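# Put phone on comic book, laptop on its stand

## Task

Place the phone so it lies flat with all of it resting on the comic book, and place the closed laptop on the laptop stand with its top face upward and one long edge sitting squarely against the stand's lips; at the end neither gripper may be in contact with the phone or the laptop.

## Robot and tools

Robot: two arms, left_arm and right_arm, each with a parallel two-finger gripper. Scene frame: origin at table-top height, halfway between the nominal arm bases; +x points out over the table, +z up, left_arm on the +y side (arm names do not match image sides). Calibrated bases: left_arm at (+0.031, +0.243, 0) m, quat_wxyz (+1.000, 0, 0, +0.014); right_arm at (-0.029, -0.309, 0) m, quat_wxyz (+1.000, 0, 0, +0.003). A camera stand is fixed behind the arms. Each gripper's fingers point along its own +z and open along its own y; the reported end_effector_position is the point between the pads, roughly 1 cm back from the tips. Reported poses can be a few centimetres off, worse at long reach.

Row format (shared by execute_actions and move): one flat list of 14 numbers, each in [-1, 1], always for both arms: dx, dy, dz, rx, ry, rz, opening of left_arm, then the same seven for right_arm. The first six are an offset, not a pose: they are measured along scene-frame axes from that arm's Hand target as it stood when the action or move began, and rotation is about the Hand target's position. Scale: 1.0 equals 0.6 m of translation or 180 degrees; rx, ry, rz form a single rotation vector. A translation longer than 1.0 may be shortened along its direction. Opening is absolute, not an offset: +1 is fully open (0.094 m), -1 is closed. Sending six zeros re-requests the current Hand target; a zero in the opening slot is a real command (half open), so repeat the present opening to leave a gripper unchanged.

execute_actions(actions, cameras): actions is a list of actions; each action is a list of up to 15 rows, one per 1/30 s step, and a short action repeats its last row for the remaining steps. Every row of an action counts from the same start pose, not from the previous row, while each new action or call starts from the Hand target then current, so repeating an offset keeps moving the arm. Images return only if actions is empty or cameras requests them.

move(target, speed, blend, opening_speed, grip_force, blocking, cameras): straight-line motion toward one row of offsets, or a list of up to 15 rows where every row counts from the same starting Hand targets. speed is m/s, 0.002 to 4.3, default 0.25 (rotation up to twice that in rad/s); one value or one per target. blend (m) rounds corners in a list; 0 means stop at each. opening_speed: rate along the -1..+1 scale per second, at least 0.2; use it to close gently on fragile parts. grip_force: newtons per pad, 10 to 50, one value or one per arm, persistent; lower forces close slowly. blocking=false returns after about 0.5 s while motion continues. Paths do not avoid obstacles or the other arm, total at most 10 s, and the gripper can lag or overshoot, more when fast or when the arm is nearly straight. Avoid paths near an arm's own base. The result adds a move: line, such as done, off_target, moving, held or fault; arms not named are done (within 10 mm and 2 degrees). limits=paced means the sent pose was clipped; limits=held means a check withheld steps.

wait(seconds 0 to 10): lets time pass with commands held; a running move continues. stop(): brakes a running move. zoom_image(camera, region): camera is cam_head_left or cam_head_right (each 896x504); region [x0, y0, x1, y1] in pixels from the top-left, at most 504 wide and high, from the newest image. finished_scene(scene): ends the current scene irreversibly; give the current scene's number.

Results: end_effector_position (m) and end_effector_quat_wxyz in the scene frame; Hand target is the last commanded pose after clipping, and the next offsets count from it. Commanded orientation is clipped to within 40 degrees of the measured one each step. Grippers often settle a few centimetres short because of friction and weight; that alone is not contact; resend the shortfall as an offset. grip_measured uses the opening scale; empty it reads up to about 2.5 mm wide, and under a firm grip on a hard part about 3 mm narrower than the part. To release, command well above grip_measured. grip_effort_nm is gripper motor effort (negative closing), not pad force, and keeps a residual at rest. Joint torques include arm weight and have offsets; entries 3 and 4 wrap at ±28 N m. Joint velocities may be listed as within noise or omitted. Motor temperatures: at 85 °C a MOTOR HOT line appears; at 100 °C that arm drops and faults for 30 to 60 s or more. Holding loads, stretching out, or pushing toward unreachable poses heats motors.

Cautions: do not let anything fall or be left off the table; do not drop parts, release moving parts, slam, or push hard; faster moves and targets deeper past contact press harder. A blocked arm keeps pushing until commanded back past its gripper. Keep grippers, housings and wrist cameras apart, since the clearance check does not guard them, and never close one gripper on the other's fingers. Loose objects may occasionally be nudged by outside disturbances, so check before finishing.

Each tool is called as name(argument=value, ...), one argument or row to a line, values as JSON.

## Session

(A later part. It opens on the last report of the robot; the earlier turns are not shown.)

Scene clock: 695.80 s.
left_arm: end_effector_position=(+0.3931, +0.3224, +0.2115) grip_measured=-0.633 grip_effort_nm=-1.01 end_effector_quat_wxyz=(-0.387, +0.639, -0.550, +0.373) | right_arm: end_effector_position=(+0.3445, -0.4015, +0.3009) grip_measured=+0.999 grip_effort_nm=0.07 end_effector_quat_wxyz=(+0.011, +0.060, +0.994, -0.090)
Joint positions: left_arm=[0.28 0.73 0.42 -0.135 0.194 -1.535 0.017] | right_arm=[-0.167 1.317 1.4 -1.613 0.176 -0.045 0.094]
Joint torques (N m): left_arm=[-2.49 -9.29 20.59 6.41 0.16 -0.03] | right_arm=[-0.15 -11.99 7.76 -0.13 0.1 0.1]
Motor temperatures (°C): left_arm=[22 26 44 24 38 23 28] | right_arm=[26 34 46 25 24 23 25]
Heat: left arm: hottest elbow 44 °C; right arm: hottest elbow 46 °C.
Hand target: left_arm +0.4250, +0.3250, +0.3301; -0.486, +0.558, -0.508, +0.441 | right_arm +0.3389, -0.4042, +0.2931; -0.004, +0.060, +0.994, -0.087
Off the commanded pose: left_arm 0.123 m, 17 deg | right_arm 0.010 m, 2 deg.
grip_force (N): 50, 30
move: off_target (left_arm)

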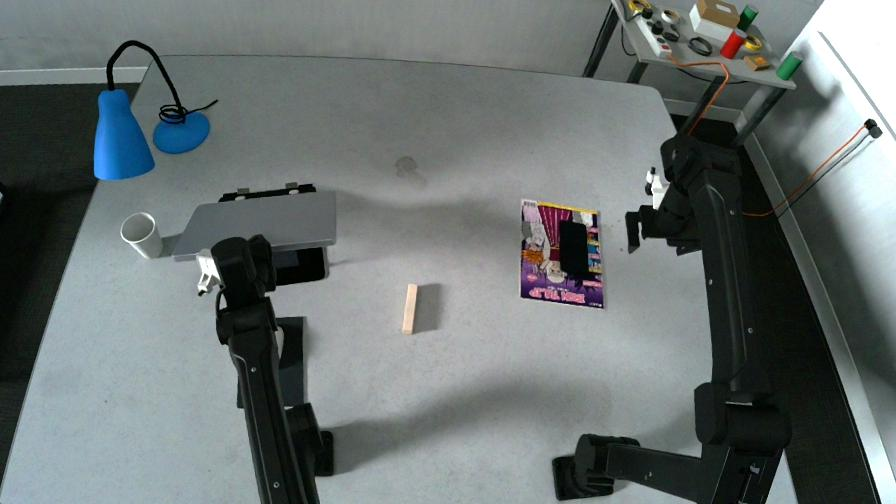

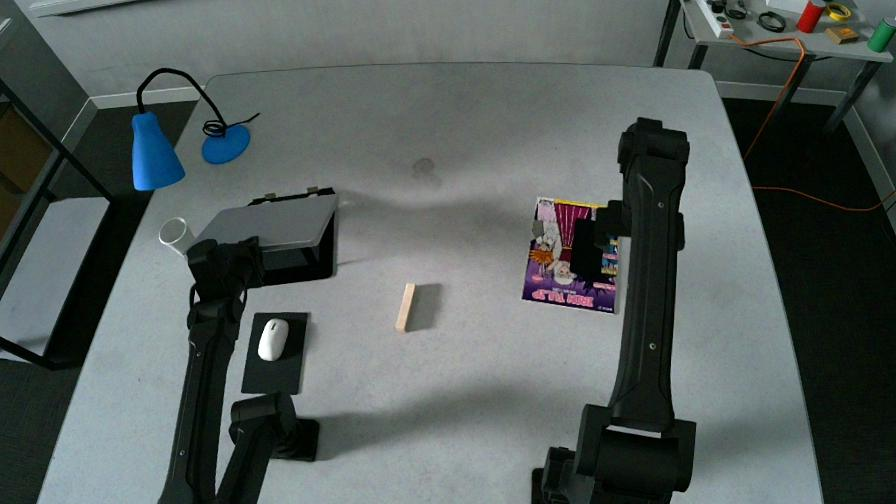

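move(
  target=[0.135, 0.0267, -0.0167, 0.02, 0.0189, -0.0044, -0.78, 0, 0, 0, 0, 0, 0, 1.0],
  speed=0.15,
  cameras=["cam_head_left"],
)

zoom_image(
  camera="cam_head_left",
  region=[165, 160, 345, 290],
)

Scene clock: 764.37 s.
left_arm: end_effector_position=(+0.4270, +0.3276, +0.1739) grip_measured=-0.634 grip_effort_nm=-1.01 end_effector_quat_wxyz=(-0.366, +0.647, -0.574, +0.343) | right_arm: end_effector_position=(+0.3445, -0.4015, +0.3009) grip_measured=+0.999 grip_effort_nm=0.07 end_effector_quat_wxyz=(+0.011, +0.060, +0.994, -0.090)
Joint positions: left_arm=[0.254 0.944 0.455 -0.039 0.165 -1.502 0.017] | right_arm=[-0.167 1.317 1.4 -1.613 0.176 -0.045 0.094]
Joint torques (N m): left_arm=[-2.73 -9.52 27.07 5.38 0.08 0.4] | right_arm=[-0.15 -11.99 7.82 -0.12 0.09 0.09]
Motor temperatures (°C): left_arm=[22 26 58 26 29 23 29] | right_arm=[26 34 46 25 24 23 25]
Heat: left arm: hottest elbow 58 °C; right arm: hottest elbow 46 °C.
Hand target: left_arm +0.5060, +0.3411, +0.3202; -0.485, +0.552, -0.539, +0.412 | right_arm +0.3389, -0.4042, +0.2931; -0.004, +0.060, +0.994, -0.087
Off the commanded pose: left_arm 0.167 m, 20 deg | right_arm 0.010 m, 2 deg.
grip_force (N): 50, 30
move: off_target (left_arm)
Images, in order (width x height): cam_head_left 896x504.

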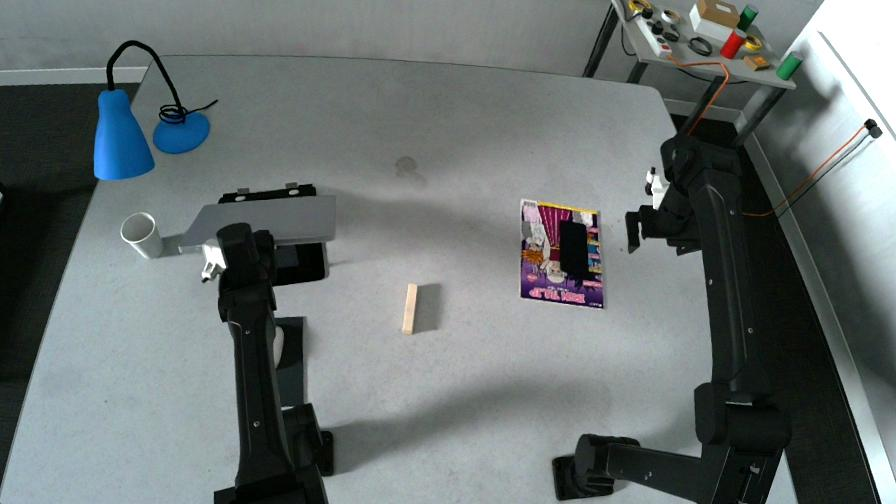

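Scaled by 2.800.

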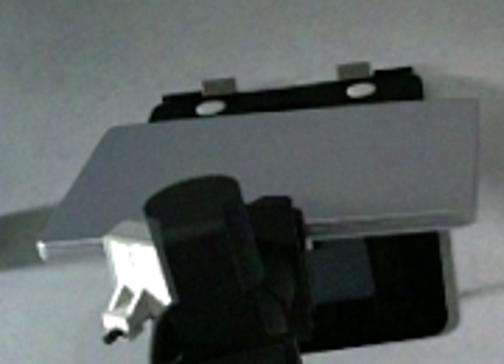

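move(
  target=[0.15, 0.0467, 0.0267, 0, 0, 0, -0.78, 0, 0, 0, 0, 0, 0, 1.0],
  speed=0.15,
  cameras=["cam_head_left"],
)

zoom_image(
  camera="cam_head_left",
  region=[165, 160, 345, 290],
)

Scene clock: 780.13 s.
left_arm: end_effector_position=(+0.4964, +0.3461, +0.1615) grip_measured=-0.634 grip_effort_nm=-1.01 end_effector_quat_wxyz=(-0.343, +0.652, -0.594, +0.323) | right_arm: end_effector_position=(+0.3445, -0.4015, +0.3009) grip_measured=+0.999 grip_effort_nm=0.07 end_effector_quat_wxyz=(+0.011, +0.060, +0.994, -0.090)
Joint positions: left_arm=[0.253 1.215 0.636 -0.02 0.17 -1.471 0.017] | right_arm=[-0.167 1.317 1.4 -1.613 0.176 -0.045 0.094]
Joint torques (N m): left_arm=[-2.08 -15.91 -27.58 6.23 0.36 0.16] | right_arm=[-0.15 -11.93 7.83 -0.14 0.1 0.09]
Motor temperatures (°C): left_arm=[22 26 68 25 29 24 29] | right_arm=[26 34 46 25 24 23 25]
Heat: left arm: hottest elbow 68 °C; right arm: hottest elbow 46 °C.
Hand target: left_arm +0.5960, +0.3692, +0.3361; -0.485, +0.552, -0.539, +0.412 | right_arm +0.3389, -0.4042, +0.2931; -0.004, +0.060, +0.994, -0.087
Off the commanded pose: left_arm 0.202 m, 23 deg | right_arm 0.010 m, 2 deg.
grip_force (N): 50, 30
move: off_target (left_arm)
Images, in order (width x height): cam_head_left 896x504.

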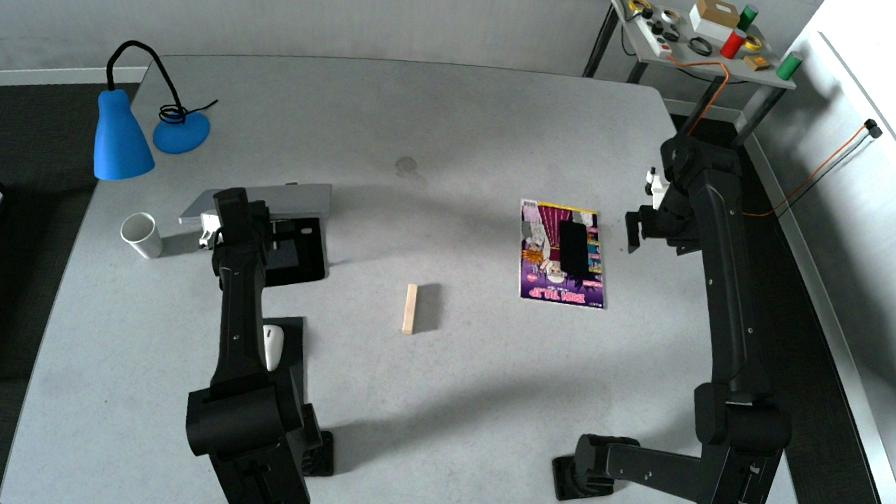

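Scaled by 2.800.

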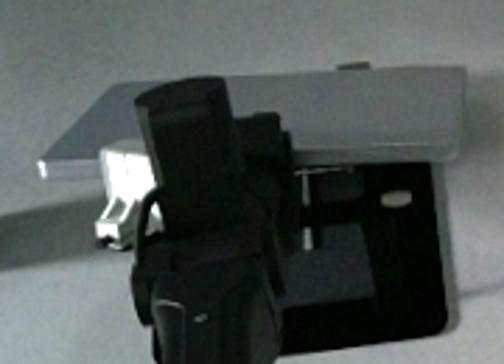

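move(
  target=[0.0083, 0.0067, -0.075, 0.0011, -0.011, 0, -0.78, 0, 0, 0, 0, 0, 0, 1.0],
  speed=0.1,
  cameras=["cam_head_left"],
)

zoom_image(
  camera="cam_head_left",
  region=[165, 160, 345, 290],
)

Scene clock: 796.43 s.
left_arm: end_effector_position=(+0.5251, +0.3524, +0.1606) grip_measured=-0.634 grip_effort_nm=-1.01 end_effector_quat_wxyz=(-0.383, +0.625, -0.582, +0.353) | right_arm: end_effector_position=(+0.3445, -0.4015, +0.3009) grip_measured=+0.999 grip_effort_nm=0.07 end_effector_quat_wxyz=(+0.011, +0.060, +0.994, -0.090)
Joint positions: left_arm=[0.253 1.312 0.636 0.191 0.181 -1.471 0.017] | right_arm=[-0.167 1.317 1.4 -1.613 0.176 -0.045 0.094]
Joint torques (N m): left_arm=[-1.2 -13.98 23.43 6.6 0.21 0.08] | right_arm=[-0.15 -11.99 7.8 -0.16 0.09 0.1]
Motor temperatures (°C): left_arm=[22 27 70 26 29 24 29] | right_arm=[26 34 46 25 24 23 25]
Heat: left arm: hottest elbow 70 °C; right arm: hottest elbow 46 °C.
Hand target: left_arm +0.6010, +0.3731, +0.2911; -0.495, +0.544, -0.531, +0.420 | right_arm +0.3389, -0.4042, +0.2931; -0.004, +0.060, +0.994, -0.087
Off the commanded pose: left_arm 0.152 m, 19 deg | right_arm 0.010 m, 2 deg.
grip_force (N): 50, 30
move: off_target (left_arm)
Images, in order (width x height): cam_head_left 896x504.

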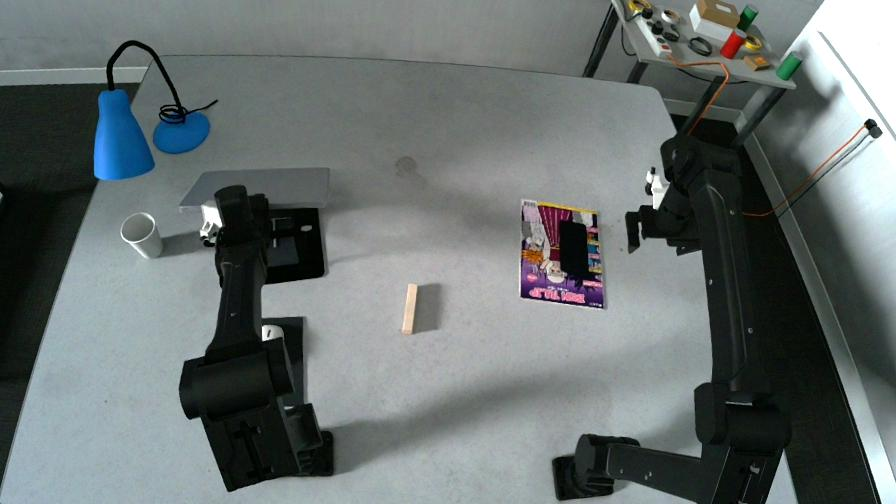

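Scaled by 2.800.

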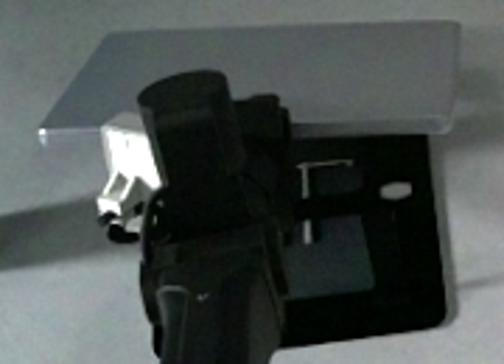

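move(
  target=[-0.0333, -0.0033, -0.07, -0.0011, 0.011, 0, -0.78, 0, 0, 0, 0, 0, 0, 1.0],
  speed=0.1,
  cameras=["cam_head_left"],
)

zoom_image(
  camera="cam_head_left",
  region=[165, 160, 345, 290],
)

Scene clock: 805.27 s.
left_arm: end_effector_position=(+0.5353, +0.3543, +0.1649) grip_measured=-0.634 grip_effort_nm=-1.01 end_effector_quat_wxyz=(-0.402, +0.611, -0.575, +0.367) | right_arm: end_effector_position=(+0.3445, -0.4015, +0.3009) grip_measured=+0.999 grip_effort_nm=0.07 end_effector_quat_wxyz=(+0.011, +0.060, +0.994, -0.090)
Joint positions: left_arm=[0.253 1.343 0.636 0.279 0.187 -1.471 0.017] | right_arm=[-0.167 1.317 1.4 -1.613 0.176 -0.045 0.094]
Joint torques (N m): left_arm=[-1.32 -12.86 17.61 6.19 0.13 0.15] | right_arm=[-0.21 -11.93 7.8 -0.14 0.09 0.1]
Motor temperatures (°C): left_arm=[22 27 69 26 29 23 29] | right_arm=[26 34 46 25 24 23 25]
Heat: left arm: hottest elbow 69 °C; right arm: hottest elbow 46 °C.
Hand target: left_arm +0.5810, +0.3712, +0.2491; -0.485, +0.552, -0.539, +0.412 | right_arm +0.3389, -0.4042, +0.2931; -0.004, +0.060, +0.994, -0.087
Off the commanded pose: left_arm 0.097 m, 13 deg | right_arm 0.010 m, 2 deg.
grip_force (N): 50, 30
move: off_target (left_arm)
Images, in order (width x height): cam_head_left 896x504.

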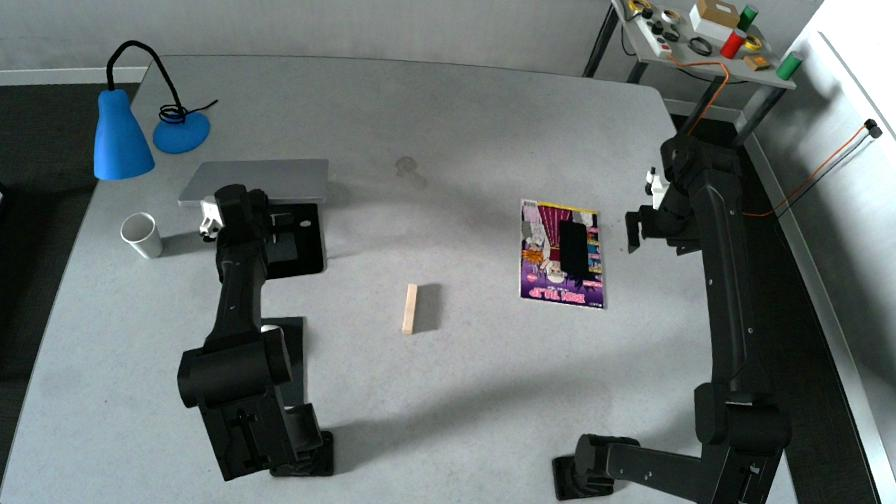

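Scaled by 2.800.

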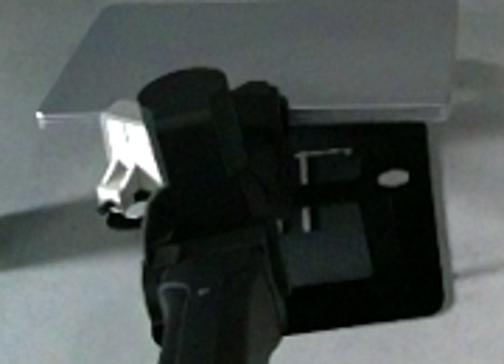

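move(
  target=[-0.0583, -0.0067, -0.1, -0.0016, 0.0166, 0, -0.78, 0, 0, 0, 0, 0, 0, 1.0],
  speed=0.1,
  cameras=["cam_head_left"],
)

zoom_image(
  camera="cam_head_left",
  region=[165, 160, 345, 290],
)

Scene clock: 819.30 s.
left_arm: end_effector_position=(+0.5331, +0.3534, +0.1705) grip_measured=-0.634 grip_effort_nm=-1.01 end_effector_quat_wxyz=(-0.433, +0.584, -0.568, +0.387) | right_arm: end_effector_position=(+0.3445, -0.4015, +0.3009) grip_measured=+0.999 grip_effort_nm=0.07 end_effector_quat_wxyz=(+0.011, +0.060, +0.994, -0.090)
Joint positions: left_arm=[0.258 1.351 0.592 0.42 0.205 -1.457 0.017] | right_arm=[-0.167 1.317 1.4 -1.613 0.176 -0.045 0.094]
Joint torques (N m): left_arm=[-0.5 -8.29 10.97 4.93 0 0.19] | right_arm=[-0.15 -12.1 7.8 -0.16 0.09 0.1]
Motor temperatures (°C): left_arm=[22 26 65 26 29 24 29] | right_arm=[26 34 46 25 24 23 25]
Heat: left arm: hottest elbow 65 °C; right arm: hottest elbow 46 °C.
Hand target: left_arm +0.5460, +0.3671, +0.1891; -0.469, +0.564, -0.551, +0.399 | right_arm +0.3389, -0.4042, +0.2931; -0.004, +0.060, +0.994, -0.087
Off the commanded pose: left_arm 0.026 m, 5 deg | right_arm 0.010 m, 2 deg.
grip_force (N): 50, 30
move: off_target (left_arm)
Images, in order (width x height): cam_head_left 896x504.

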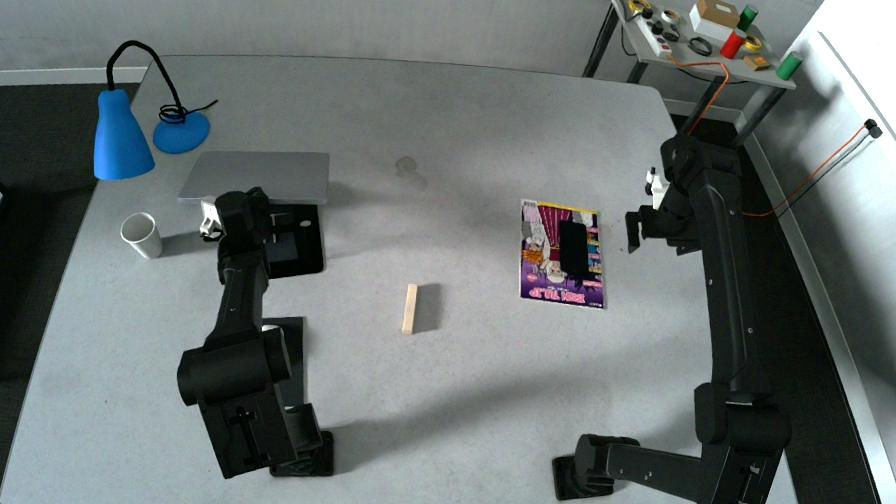

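Scaled by 2.800.

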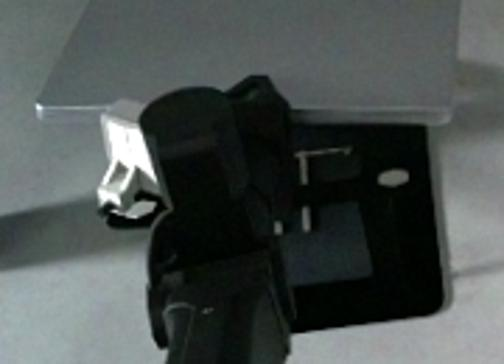

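move(
  target=[-0.0433, -0.005, -0.0617, -0.0059, 0.0608, 0, -0.78, 0, 0, 0, 0, 0, 0, 1.0],
  speed=0.1,
  cameras=["cam_head_left", "cam_head_right"],
)

zoom_image(
  camera="cam_head_left",
  region=[165, 150, 345, 280],
)

zoom_image(
  camera="cam_head_right",
  region=[180, 150, 360, 280],
)

Scene clock: 847.30 s.
left_arm: end_effector_position=(+0.5276, +0.3510, +0.1586) grip_measured=-0.634 grip_effort_nm=-1.01 end_effector_quat_wxyz=(-0.409, +0.589, -0.598, +0.359) | right_arm: end_effector_position=(+0.3445, -0.4015, +0.3009) grip_measured=+0.999 grip_effort_nm=0.07 end_effector_quat_wxyz=(+0.011, +0.060, +0.994, -0.090)
Joint positions: left_arm=[0.257 1.337 0.608 0.299 0.208 -1.403 0.017] | right_arm=[-0.167 1.317 1.4 -1.613 0.176 -0.045 0.094]
Joint torques (N m): left_arm=[1.14 -10.87 8.06 1.4 -0.35 0] | right_arm=[-0.21 -12.04 7.79 -0.16 0.09 0.1]
Motor temperatures (°C): left_arm=[22 26 56 25 28 24 29] | right_arm=[26 34 46 25 24 23 25]
Heat: left arm: hottest elbow 56 °C; right arm: hottest elbow 46 °C.
Hand target: left_arm +0.5201, +0.3642, +0.1522; -0.409, +0.604, -0.589, +0.348 | right_arm +0.3389, -0.4042, +0.2931; -0.004, +0.060, +0.994, -0.087
Off the commanded pose: left_arm 0.016 m, 2 deg | right_arm 0.010 m, 2 deg.
grip_force (N): 50, 30
move: off_target (left_arm)

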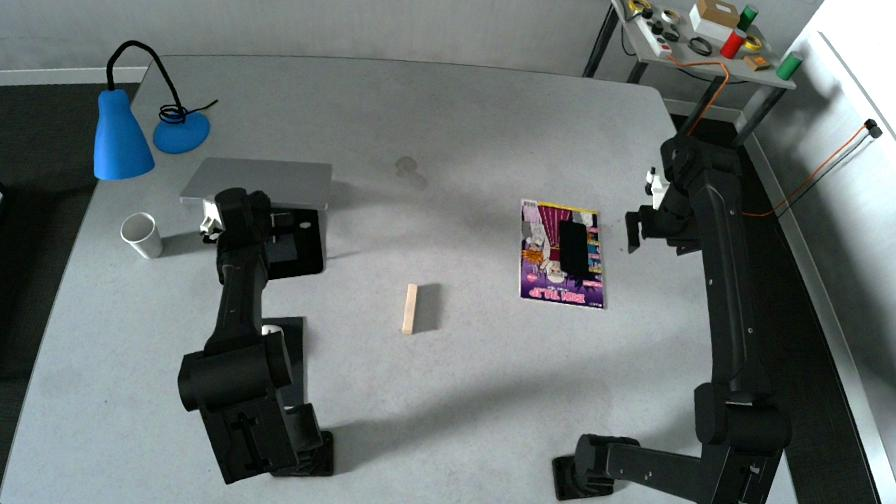

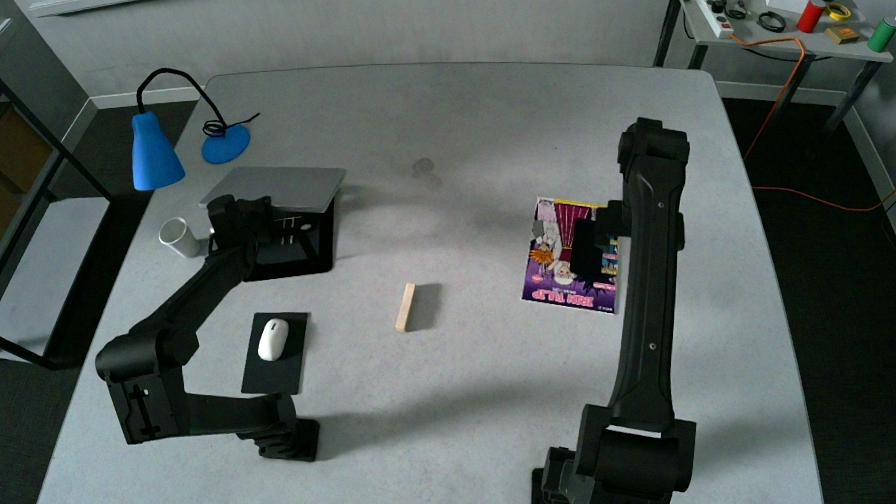

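Scaled by 2.800.

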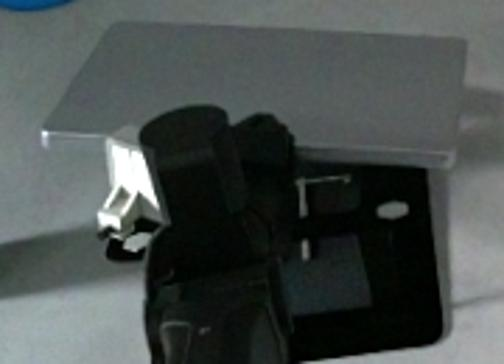

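Scaled by 2.800.

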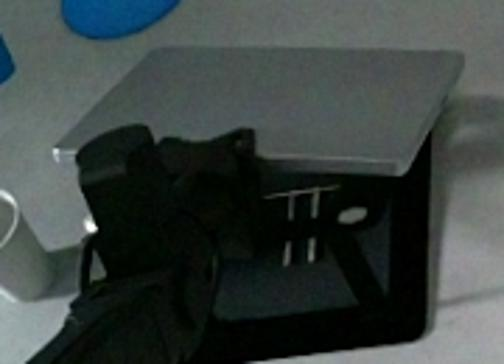

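move(
  target=[-0.0542, 0.0057, -0.049, -0.0333, 0.0382, 0.0276, -0.78, 0, 0, 0, 0, 0, 0, 1.0],
  speed=0.1,
  cameras=["cam_head_left", "cam_head_right"],
)

zoom_image(
  camera="cam_head_left",
  region=[165, 150, 345, 280],
)

zoom_image(
  camera="cam_head_right",
  region=[180, 150, 360, 280],
)

Scene clock: 903.13 s.
left_arm: end_effector_position=(+0.5124, +0.3551, +0.1529) grip_measured=-0.634 grip_effort_nm=-1.01 end_effector_quat_wxyz=(-0.383, +0.629, -0.586, +0.338) | right_arm: end_effector_position=(+0.3445, -0.4015, +0.3009) grip_measured=+0.999 grip_effort_nm=0.07 end_effector_quat_wxyz=(+0.011, +0.060, +0.994, -0.090)
Joint positions: left_arm=[0.261 1.292 0.608 0.177 0.169 -1.452 0.017] | right_arm=[-0.167 1.317 1.4 -1.613 0.176 -0.045 0.094]
Joint torques (N m): left_arm=[0.79 -10.11 4.9 1.13 -0.25 -0.39] | right_arm=[-0.15 -11.99 7.79 -0.14 0.1 0.1]
Motor temperatures (°C): left_arm=[22 26 47 24 28 23 30] | right_arm=[26 34 46 25 24 23 25]
Heat: left arm: hottest elbow 47 °C; right arm: hottest elbow 46 °C.
Hand target: left_arm +0.4875, +0.3676, +0.1227; -0.356, +0.669, -0.567, +0.324 | right_arm +0.3389, -0.4042, +0.2931; -0.004, +0.060, +0.994, -0.087
Off the commanded pose: left_arm 0.041 m, 6 deg | right_arm 0.010 m, 2 deg.
grip_force (N): 50, 30
move: off_target (left_arm)

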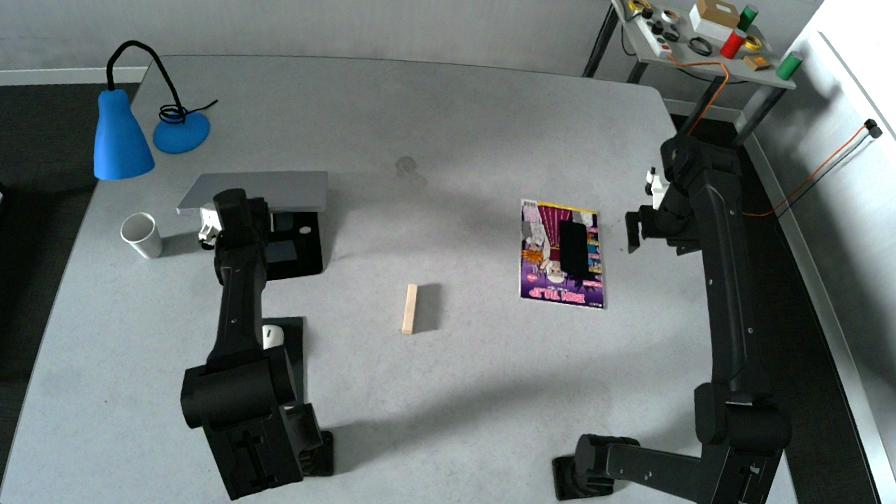

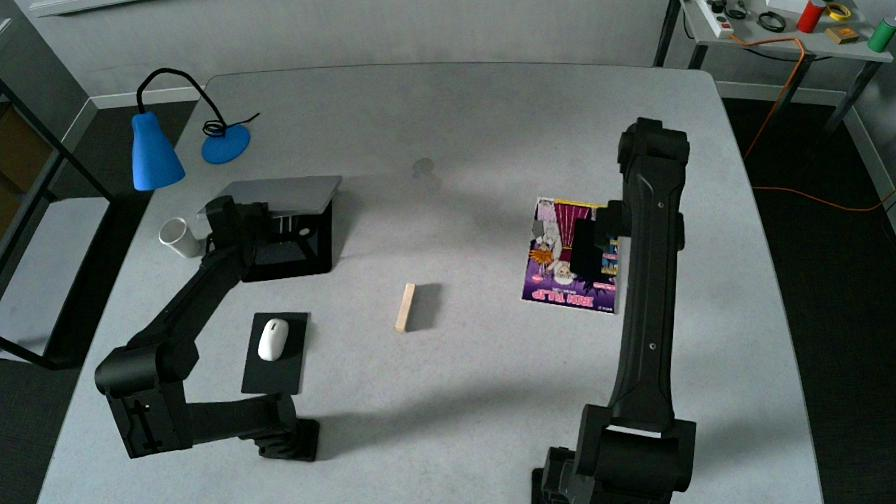

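Scaled by 2.800.

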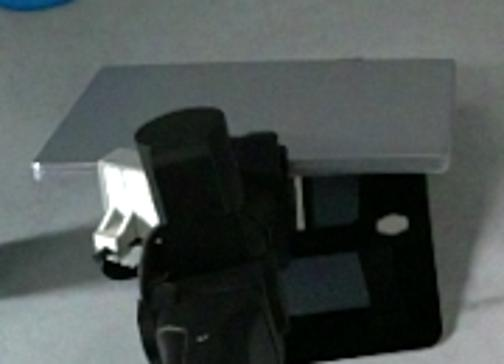

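Scaled by 2.800.

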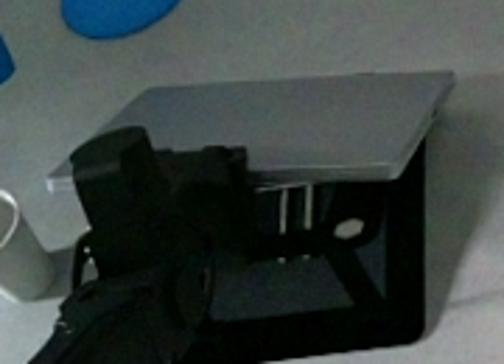

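zoom_image(
  camera="cam_head_left",
  region=[225, 150, 345, 300],
)

zoom_image(
  camera="cam_head_right",
  region=[190, 160, 350, 300],
)

Scaled by 3.360.

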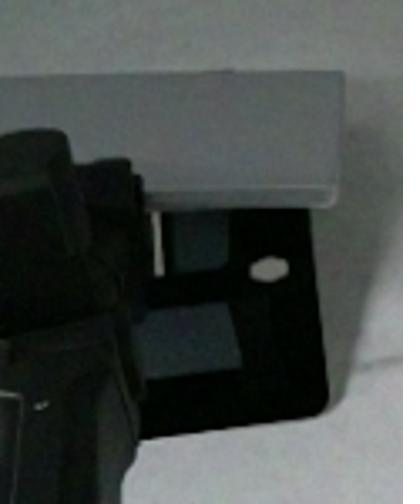

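Scaled by 3.150.

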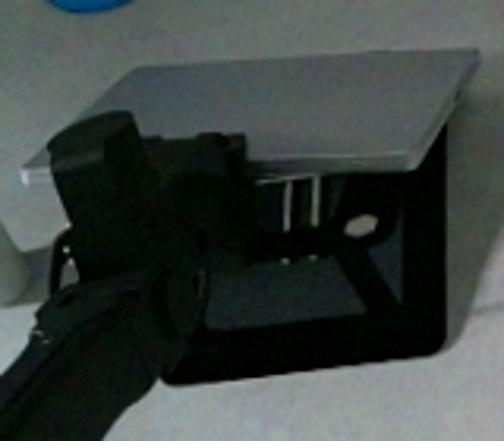

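zoom_image(
  camera="cam_head_left",
  region=[190, 150, 350, 220],
)

zoom_image(
  camera="cam_head_right",
  region=[220, 160, 360, 220],
)

Scaled by 3.150.

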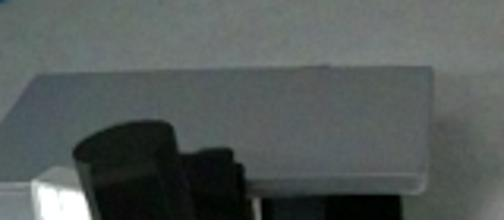

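Scaled by 3.600.

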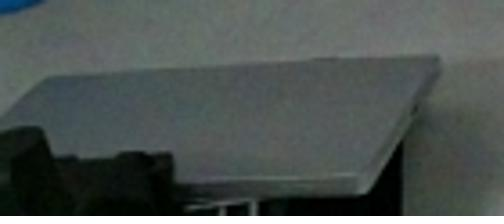

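move(
  target=[0, 0, 0, -0.0033, 0.0332, 0, -0.78, 0, 0, 0, 0, 0, 0, 1.0],
  speed=0.1,
  cameras=["cam_head_left"],
)

zoom_image(
  camera="cam_head_left",
  region=[190, 150, 350, 220],
)

zoom_image(
  camera="cam_head_left",
  region=[165, 150, 345, 290],
)

Scene clock: 1055.03 s.
left_arm: end_effector_position=(+0.5014, +0.3594, +0.1391) grip_measured=-0.634 grip_effort_nm=-1.00 end_effector_quat_wxyz=(-0.340, +0.666, -0.591, +0.303) | right_arm: end_effector_position=(+0.3445, -0.4015, +0.3009) grip_measured=+0.999 grip_effort_nm=0.07 end_effector_quat_wxyz=(+0.011, +0.060, +0.994, -0.090)
Joint positions: left_arm=[0.267 1.283 0.643 0.007 0.146 -1.468 0.017] | right_arm=[-0.167 1.317 1.4 -1.613 0.176 -0.045 0.094]
Joint torques (N m): left_arm=[0.38 -10.64 7.82 0.8 -0.04 -0.11] | right_arm=[-0.15 -12.1 7.79 -0.13 0.09 0.1]
Motor temperatures (°C): left_arm=[22 26 41 24 27 24 30] | right_arm=[26 34 46 25 24 23 24]
Heat: left arm: hottest elbow 41 °C; right arm: hottest elbow 46 °C.
Hand target: left_arm +0.4876, +0.3676, +0.1227; -0.322, +0.687, -0.583, +0.291 | right_arm +0.3389, -0.4042, +0.2931; -0.004, +0.060, +0.994, -0.087
Off the commanded pose: left_arm 0.023 m, 4 deg | right_arm 0.010 m, 2 deg.
grip_force (N): 50, 30
move: off_target (left_arm)
Images, in order (width x height): cam_head_left 896x504.

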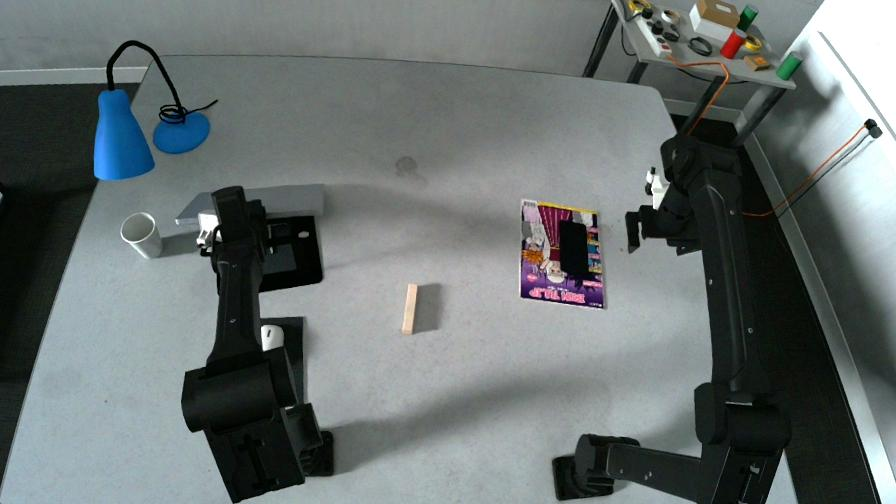

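Scaled by 3.150.

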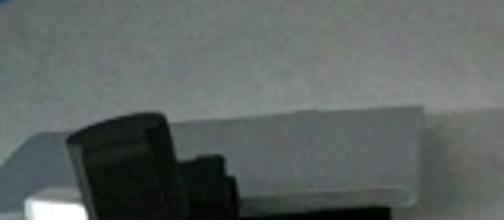

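Scaled by 2.800.

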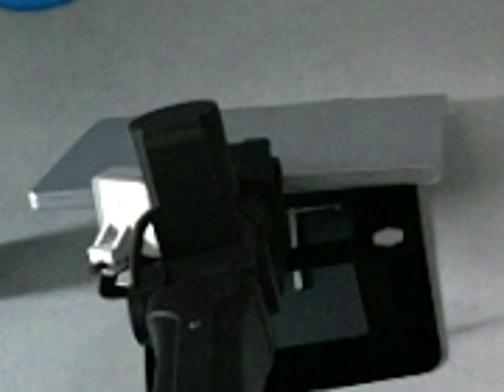

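move(
  target=[0.0115, -0.0068, 0.0137, 0, 0, 0, -0.15, 0, 0, 0, 0, 0, 0, 1.0],
  speed=0.05,
  opening_speed=0.5,
  cameras=["cam_head_left"],
)

zoom_image(
  camera="cam_head_left",
  region=[165, 150, 345, 290],
)

Scene clock: 1105.47 s.
left_arm: end_effector_position=(+0.5008, +0.3604, +0.1384) grip_measured=-0.152 grip_effort_nm=0.08 end_effector_quat_wxyz=(-0.336, +0.672, -0.589, +0.299) | right_arm: end_effector_position=(+0.3445, -0.4015, +0.3009) grip_measured=+0.999 grip_effort_nm=0.07 end_effector_quat_wxyz=(+0.011, +0.060, +0.994, -0.090)
Joint positions: left_arm=[0.267 1.283 0.648 -0.01 0.139 -1.476 0.04] | right_arm=[-0.167 1.317 1.4 -1.613 0.176 -0.045 0.094]
Joint torques (N m): left_arm=[-1.03 -10.29 9.44 0.51 -0.15 -0.11] | right_arm=[-0.15 -12.04 7.77 -0.14 0.1 0.1]
Heat: left arm: hottest elbow 41 °C; right arm: hottest elbow 45 °C.
Hand target: left_arm +0.4944, +0.3634, +0.1308; -0.322, +0.687, -0.583, +0.291 | right_arm +0.3389, -0.4042, +0.2931; -0.004, +0.060, +0.994, -0.087
Off the commanded pose: left_arm 0.010 m, 3 deg | right_arm 0.010 m, 2 deg.
grip_force (N): 50, 30
move: off_target (left_arm)
Images, in order (width x height): cam_head_left 896x504.

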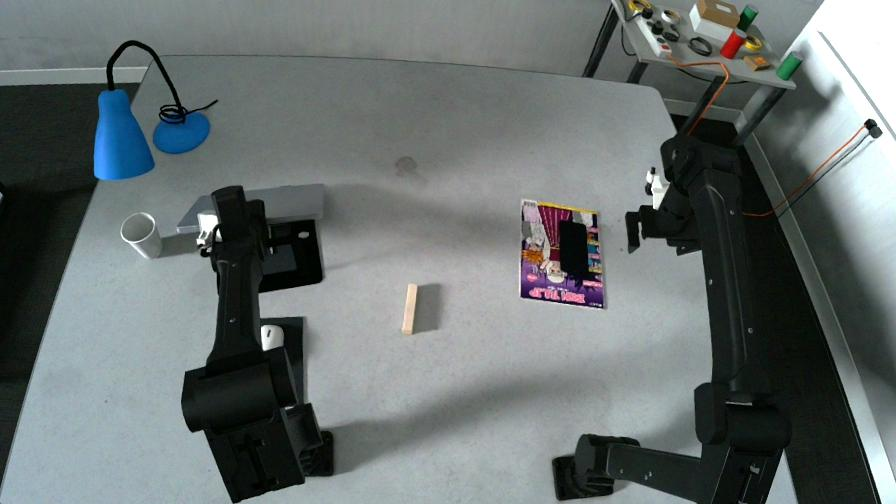

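Scaled by 2.800.

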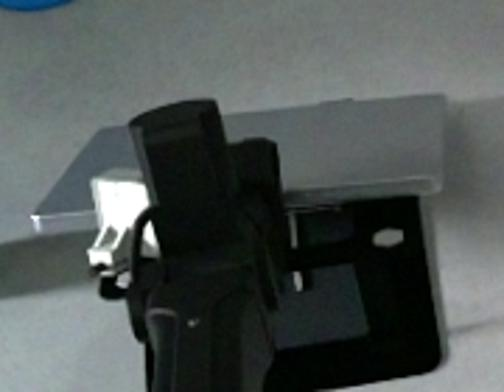

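move(
  target=[
    [-0.03, -0.005, 0.05, 0, 0, 0, -0.15, 0, 0, 0, 0, 0, 0, 1.0],
    [-0.12, -0.0173, 0.12, 0, 0, 0, -0.15, 0, 0, 0, 0, 0, 0, 1.0],
  ],
  blend=[0.02, 0],
  speed=0.12,
  cameras=["cam_head_left"],
)

zoom_image(
  camera="cam_head_left",
  region=[165, 150, 345, 290],
)

Scene clock: 1116.40 s.
left_arm: end_effector_position=(+0.4263, +0.3486, +0.2011) grip_measured=-0.151 grip_effort_nm=0.08 end_effector_quat_wxyz=(-0.319, +0.686, -0.584, +0.294) | right_arm: end_effector_position=(+0.3445, -0.4015, +0.3009) grip_measured=+0.999 grip_effort_nm=0.07 end_effector_quat_wxyz=(+0.011, +0.060, +0.994, -0.090)
Joint positions: left_arm=[0.304 0.947 0.625 -0.363 0.165 -1.477 0.04] | right_arm=[-0.167 1.317 1.4 -1.613 0.176 -0.045 0.094]
Joint torques (N m): left_arm=[-0.26 -7.06 10.66 1.26 0.09 0.15] | right_arm=[-0.15 -11.99 7.8 -0.14 0.09 0.1]
Heat: left arm: hottest elbow 42 °C; right arm: hottest elbow 45 °C.
Hand target: left_arm +0.4224, +0.3532, +0.2029; -0.322, +0.687, -0.583, +0.291 | right_arm +0.3389, -0.4042, +0.2931; -0.004, +0.060, +0.994, -0.087
Off the commanded pose: left_arm 0.006 m, 0 deg | right_arm 0.010 m, 2 deg.
grip_force (N): 50, 30
move: done; blend cut to 0.0175 m at target 1
Images, in order (width x height): cam_head_left 896x504.

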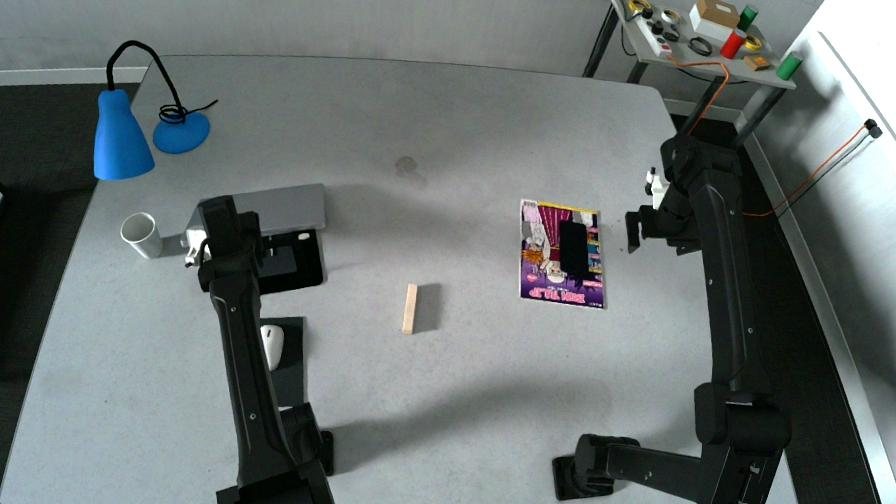

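Scaled by 2.800.

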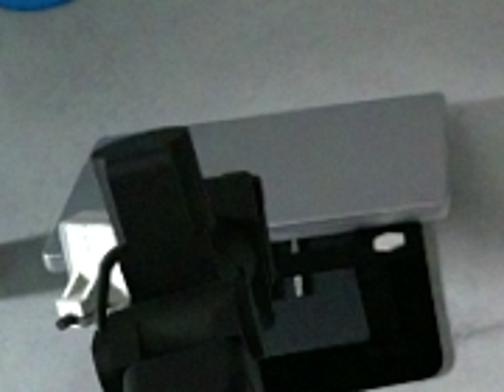

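move(
  target=[-0.2, -0.42, 0.165, 0.2275, 0.2210, -0.4443, 1.0, 0, 0, 0, 0, 0, 0, 1.0],
  speed=0.4,
  cameras=["cam_head_left", "cam_head_right"],
)

zoom_image(
  camera="cam_head_left",
  region=[165, 160, 345, 300],
)

zoom_image(
  camera="cam_head_right",
  region=[180, 160, 360, 300],
)

Scene clock: 1135.03 s.
left_arm: end_effector_position=(+0.2906, +0.1114, +0.2758) grip_measured=+0.998 grip_effort_nm=0.12 end_effector_quat_wxyz=(+0.048, -0.088, +0.995, +0.018) | right_arm: end_effector_position=(+0.3445, -0.4015, +0.3009) grip_measured=+0.999 grip_effort_nm=0.07 end_effector_quat_wxyz=(+0.011, +0.060, +0.994, -0.090)
Joint positions: left_arm=[-0.546 1.06 1.135 -1.588 -0.085 -0.691 0.094] | right_arm=[-0.167 1.317 1.4 -1.613 0.176 -0.045 0.094]
Joint torques (N m): left_arm=[-2.73 -6.36 16.75 0.08 -0.24 0.03] | right_arm=[-0.21 -11.99 7.77 -0.16 0.09 0.1]
Heat: left arm: hottest elbow 43 °C; right arm: hottest elbow 45 °C.
Hand target: left_arm +0.3024, +0.1010, +0.3019; +0.070, -0.078, +0.995, +0.005 | right_arm +0.3389, -0.4042, +0.2931; -0.004, +0.060, +0.994, -0.087
Off the commanded pose: left_arm 0.030 m, 3 deg | right_arm 0.010 m, 2 deg.
grip_force (N): 50, 30
move: off_target (left_arm)

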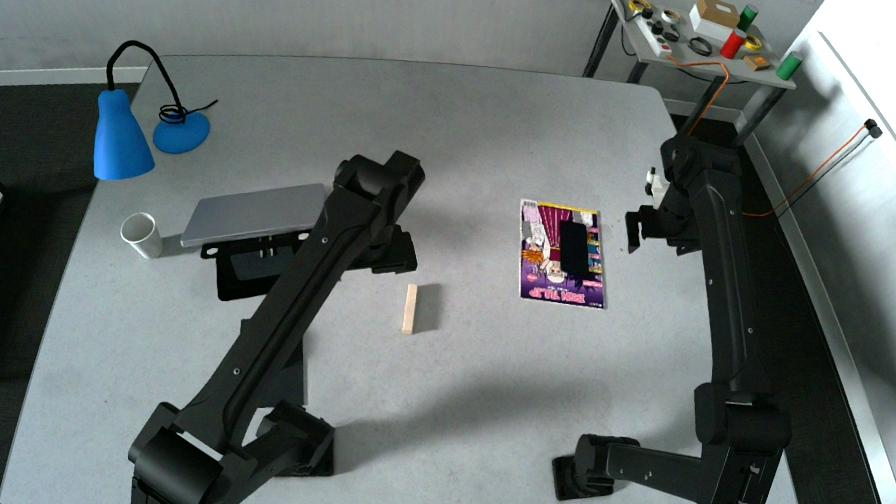

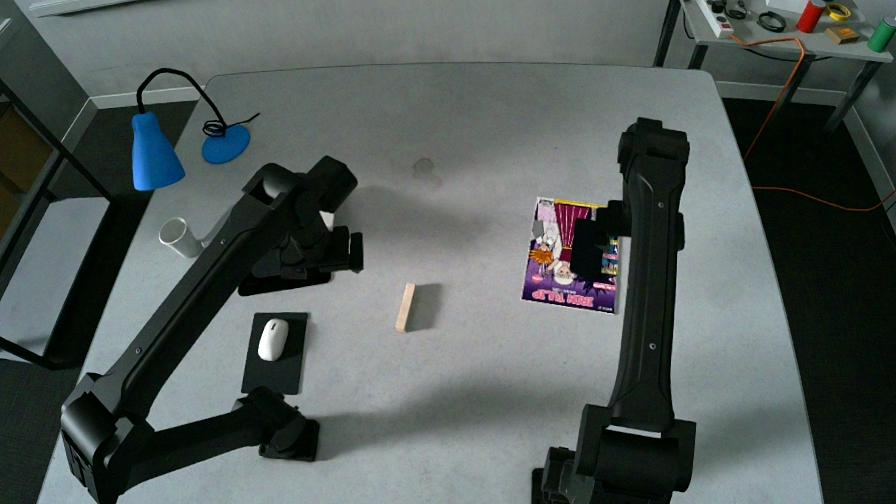

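Scaled by 2.800.

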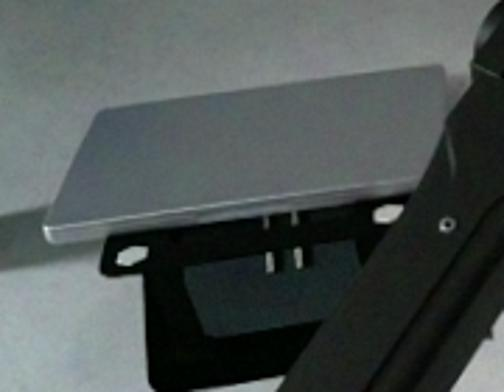

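Scaled by 2.800.

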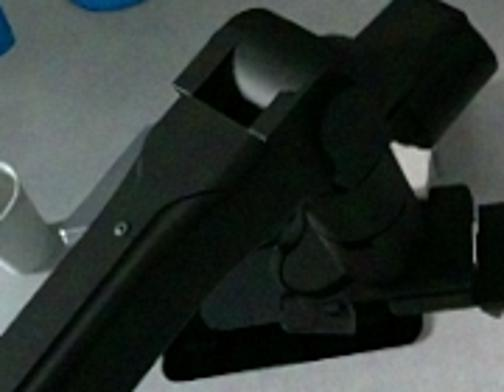

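move(
  target=[0.171, 0.4133, -0.155, 0, 0, 0.0167, 1.0, 0, 0, 0, 0, 0, 0, 1.0],
  speed=0.35,
  cameras=["cam_head_left", "cam_head_right"],
)

zoom_image(
  camera="cam_head_left",
  region=[165, 160, 345, 300],
)

zoom_image(
  camera="cam_head_right",
  region=[180, 160, 360, 300],
)

Scene clock: 1176.67 s.
left_arm: end_effector_position=(+0.3922, +0.3422, +0.1948) grip_measured=+0.998 grip_effort_nm=0.12 end_effector_quat_wxyz=(+0.046, -0.105, +0.993, +0.004) | right_arm: end_effector_position=(+0.3445, -0.4015, +0.3009) grip_measured=+0.999 grip_effort_nm=0.07 end_effector_quat_wxyz=(+0.011, +0.060, +0.994, -0.090)
Joint positions: left_arm=[0.244 1.276 1.089 -1.292 0.007 0.063 0.094] | right_arm=[-0.167 1.317 1.4 -1.613 0.176 -0.045 0.094]
Joint torques (N m): left_arm=[-0.56 -10.75 13.27 0.85 0.11 0.11] | right_arm=[-0.21 -11.93 7.79 -0.12 0.1 0.1]
Motor temperatures (°C): left_arm=[22 26 50 24 27 24 29] | right_arm=[26 34 45 25 24 23 24]
Heat: left arm: hottest elbow 50 °C; right arm: hottest elbow 45 °C.
Hand target: left_arm +0.4049, +0.3490, +0.2089; +0.069, -0.104, +0.992, +0.007 | right_arm +0.3389, -0.4042, +0.2931; -0.004, +0.060, +0.994, -0.087
Off the commanded pose: left_arm 0.020 m, 3 deg | right_arm 0.010 m, 2 deg.
grip_force (N): 50, 30
move: off_target (left_arm)

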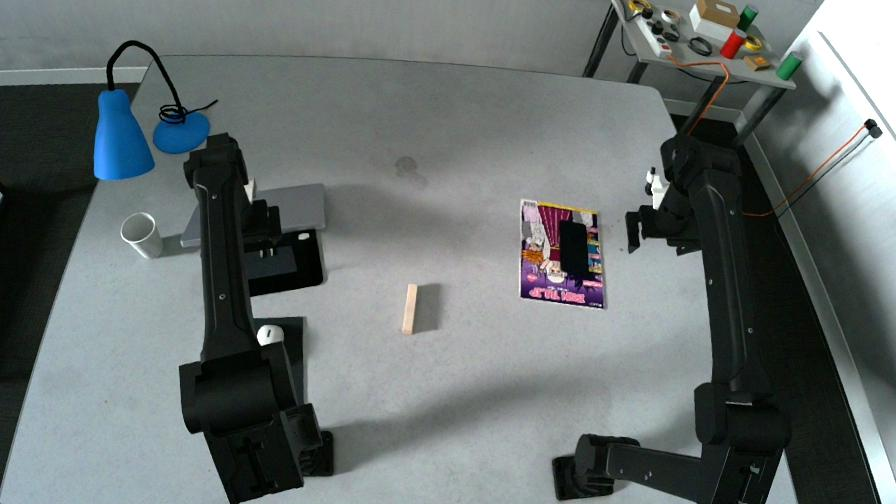

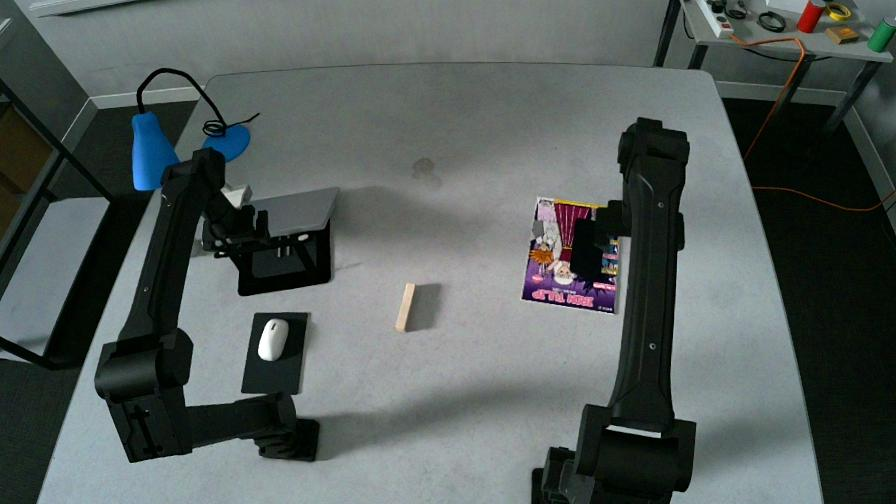

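Scaled by 2.800.

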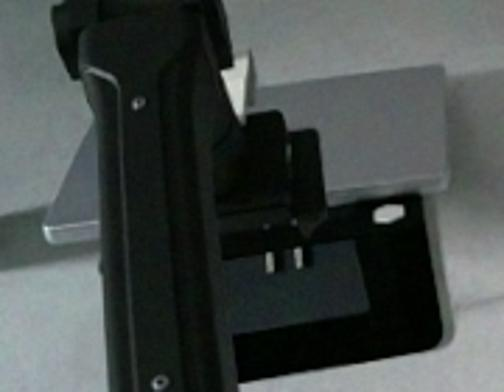

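Scaled by 2.800.

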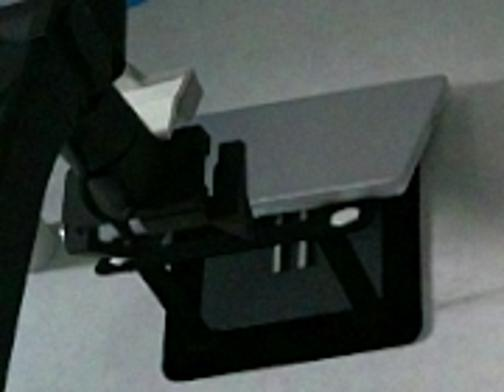

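zoom_image(
  camera="cam_head_left",
  region=[250, 165, 340, 245],
)

zoom_image(
  camera="cam_head_right",
  region=[250, 175, 350, 265],
)

Scaled by 5.600.

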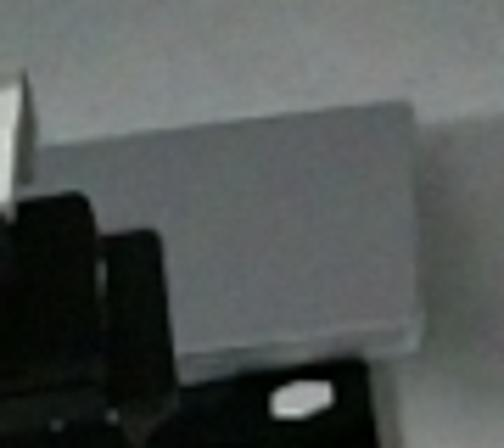

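Scaled by 5.040.

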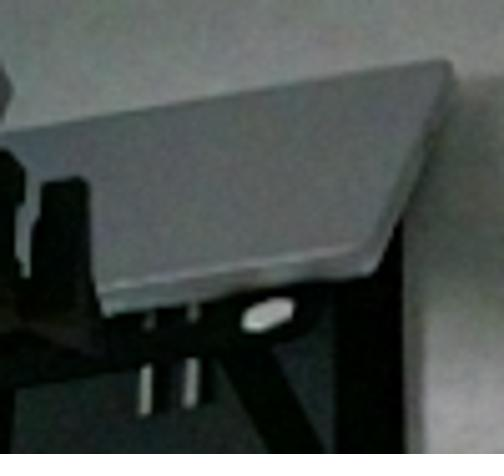

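zoom_image(
  camera="cam_head_left",
  region=[255, 170, 335, 215],
)

zoom_image(
  camera="cam_head_right",
  region=[270, 180, 350, 225],
)

Scaled by 6.300.

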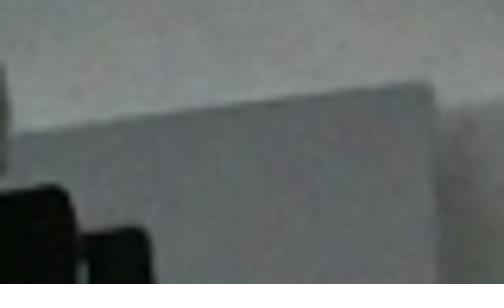

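Scaled by 6.300.

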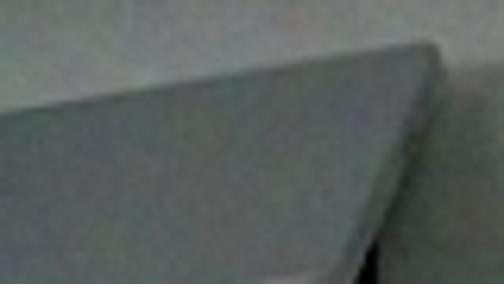

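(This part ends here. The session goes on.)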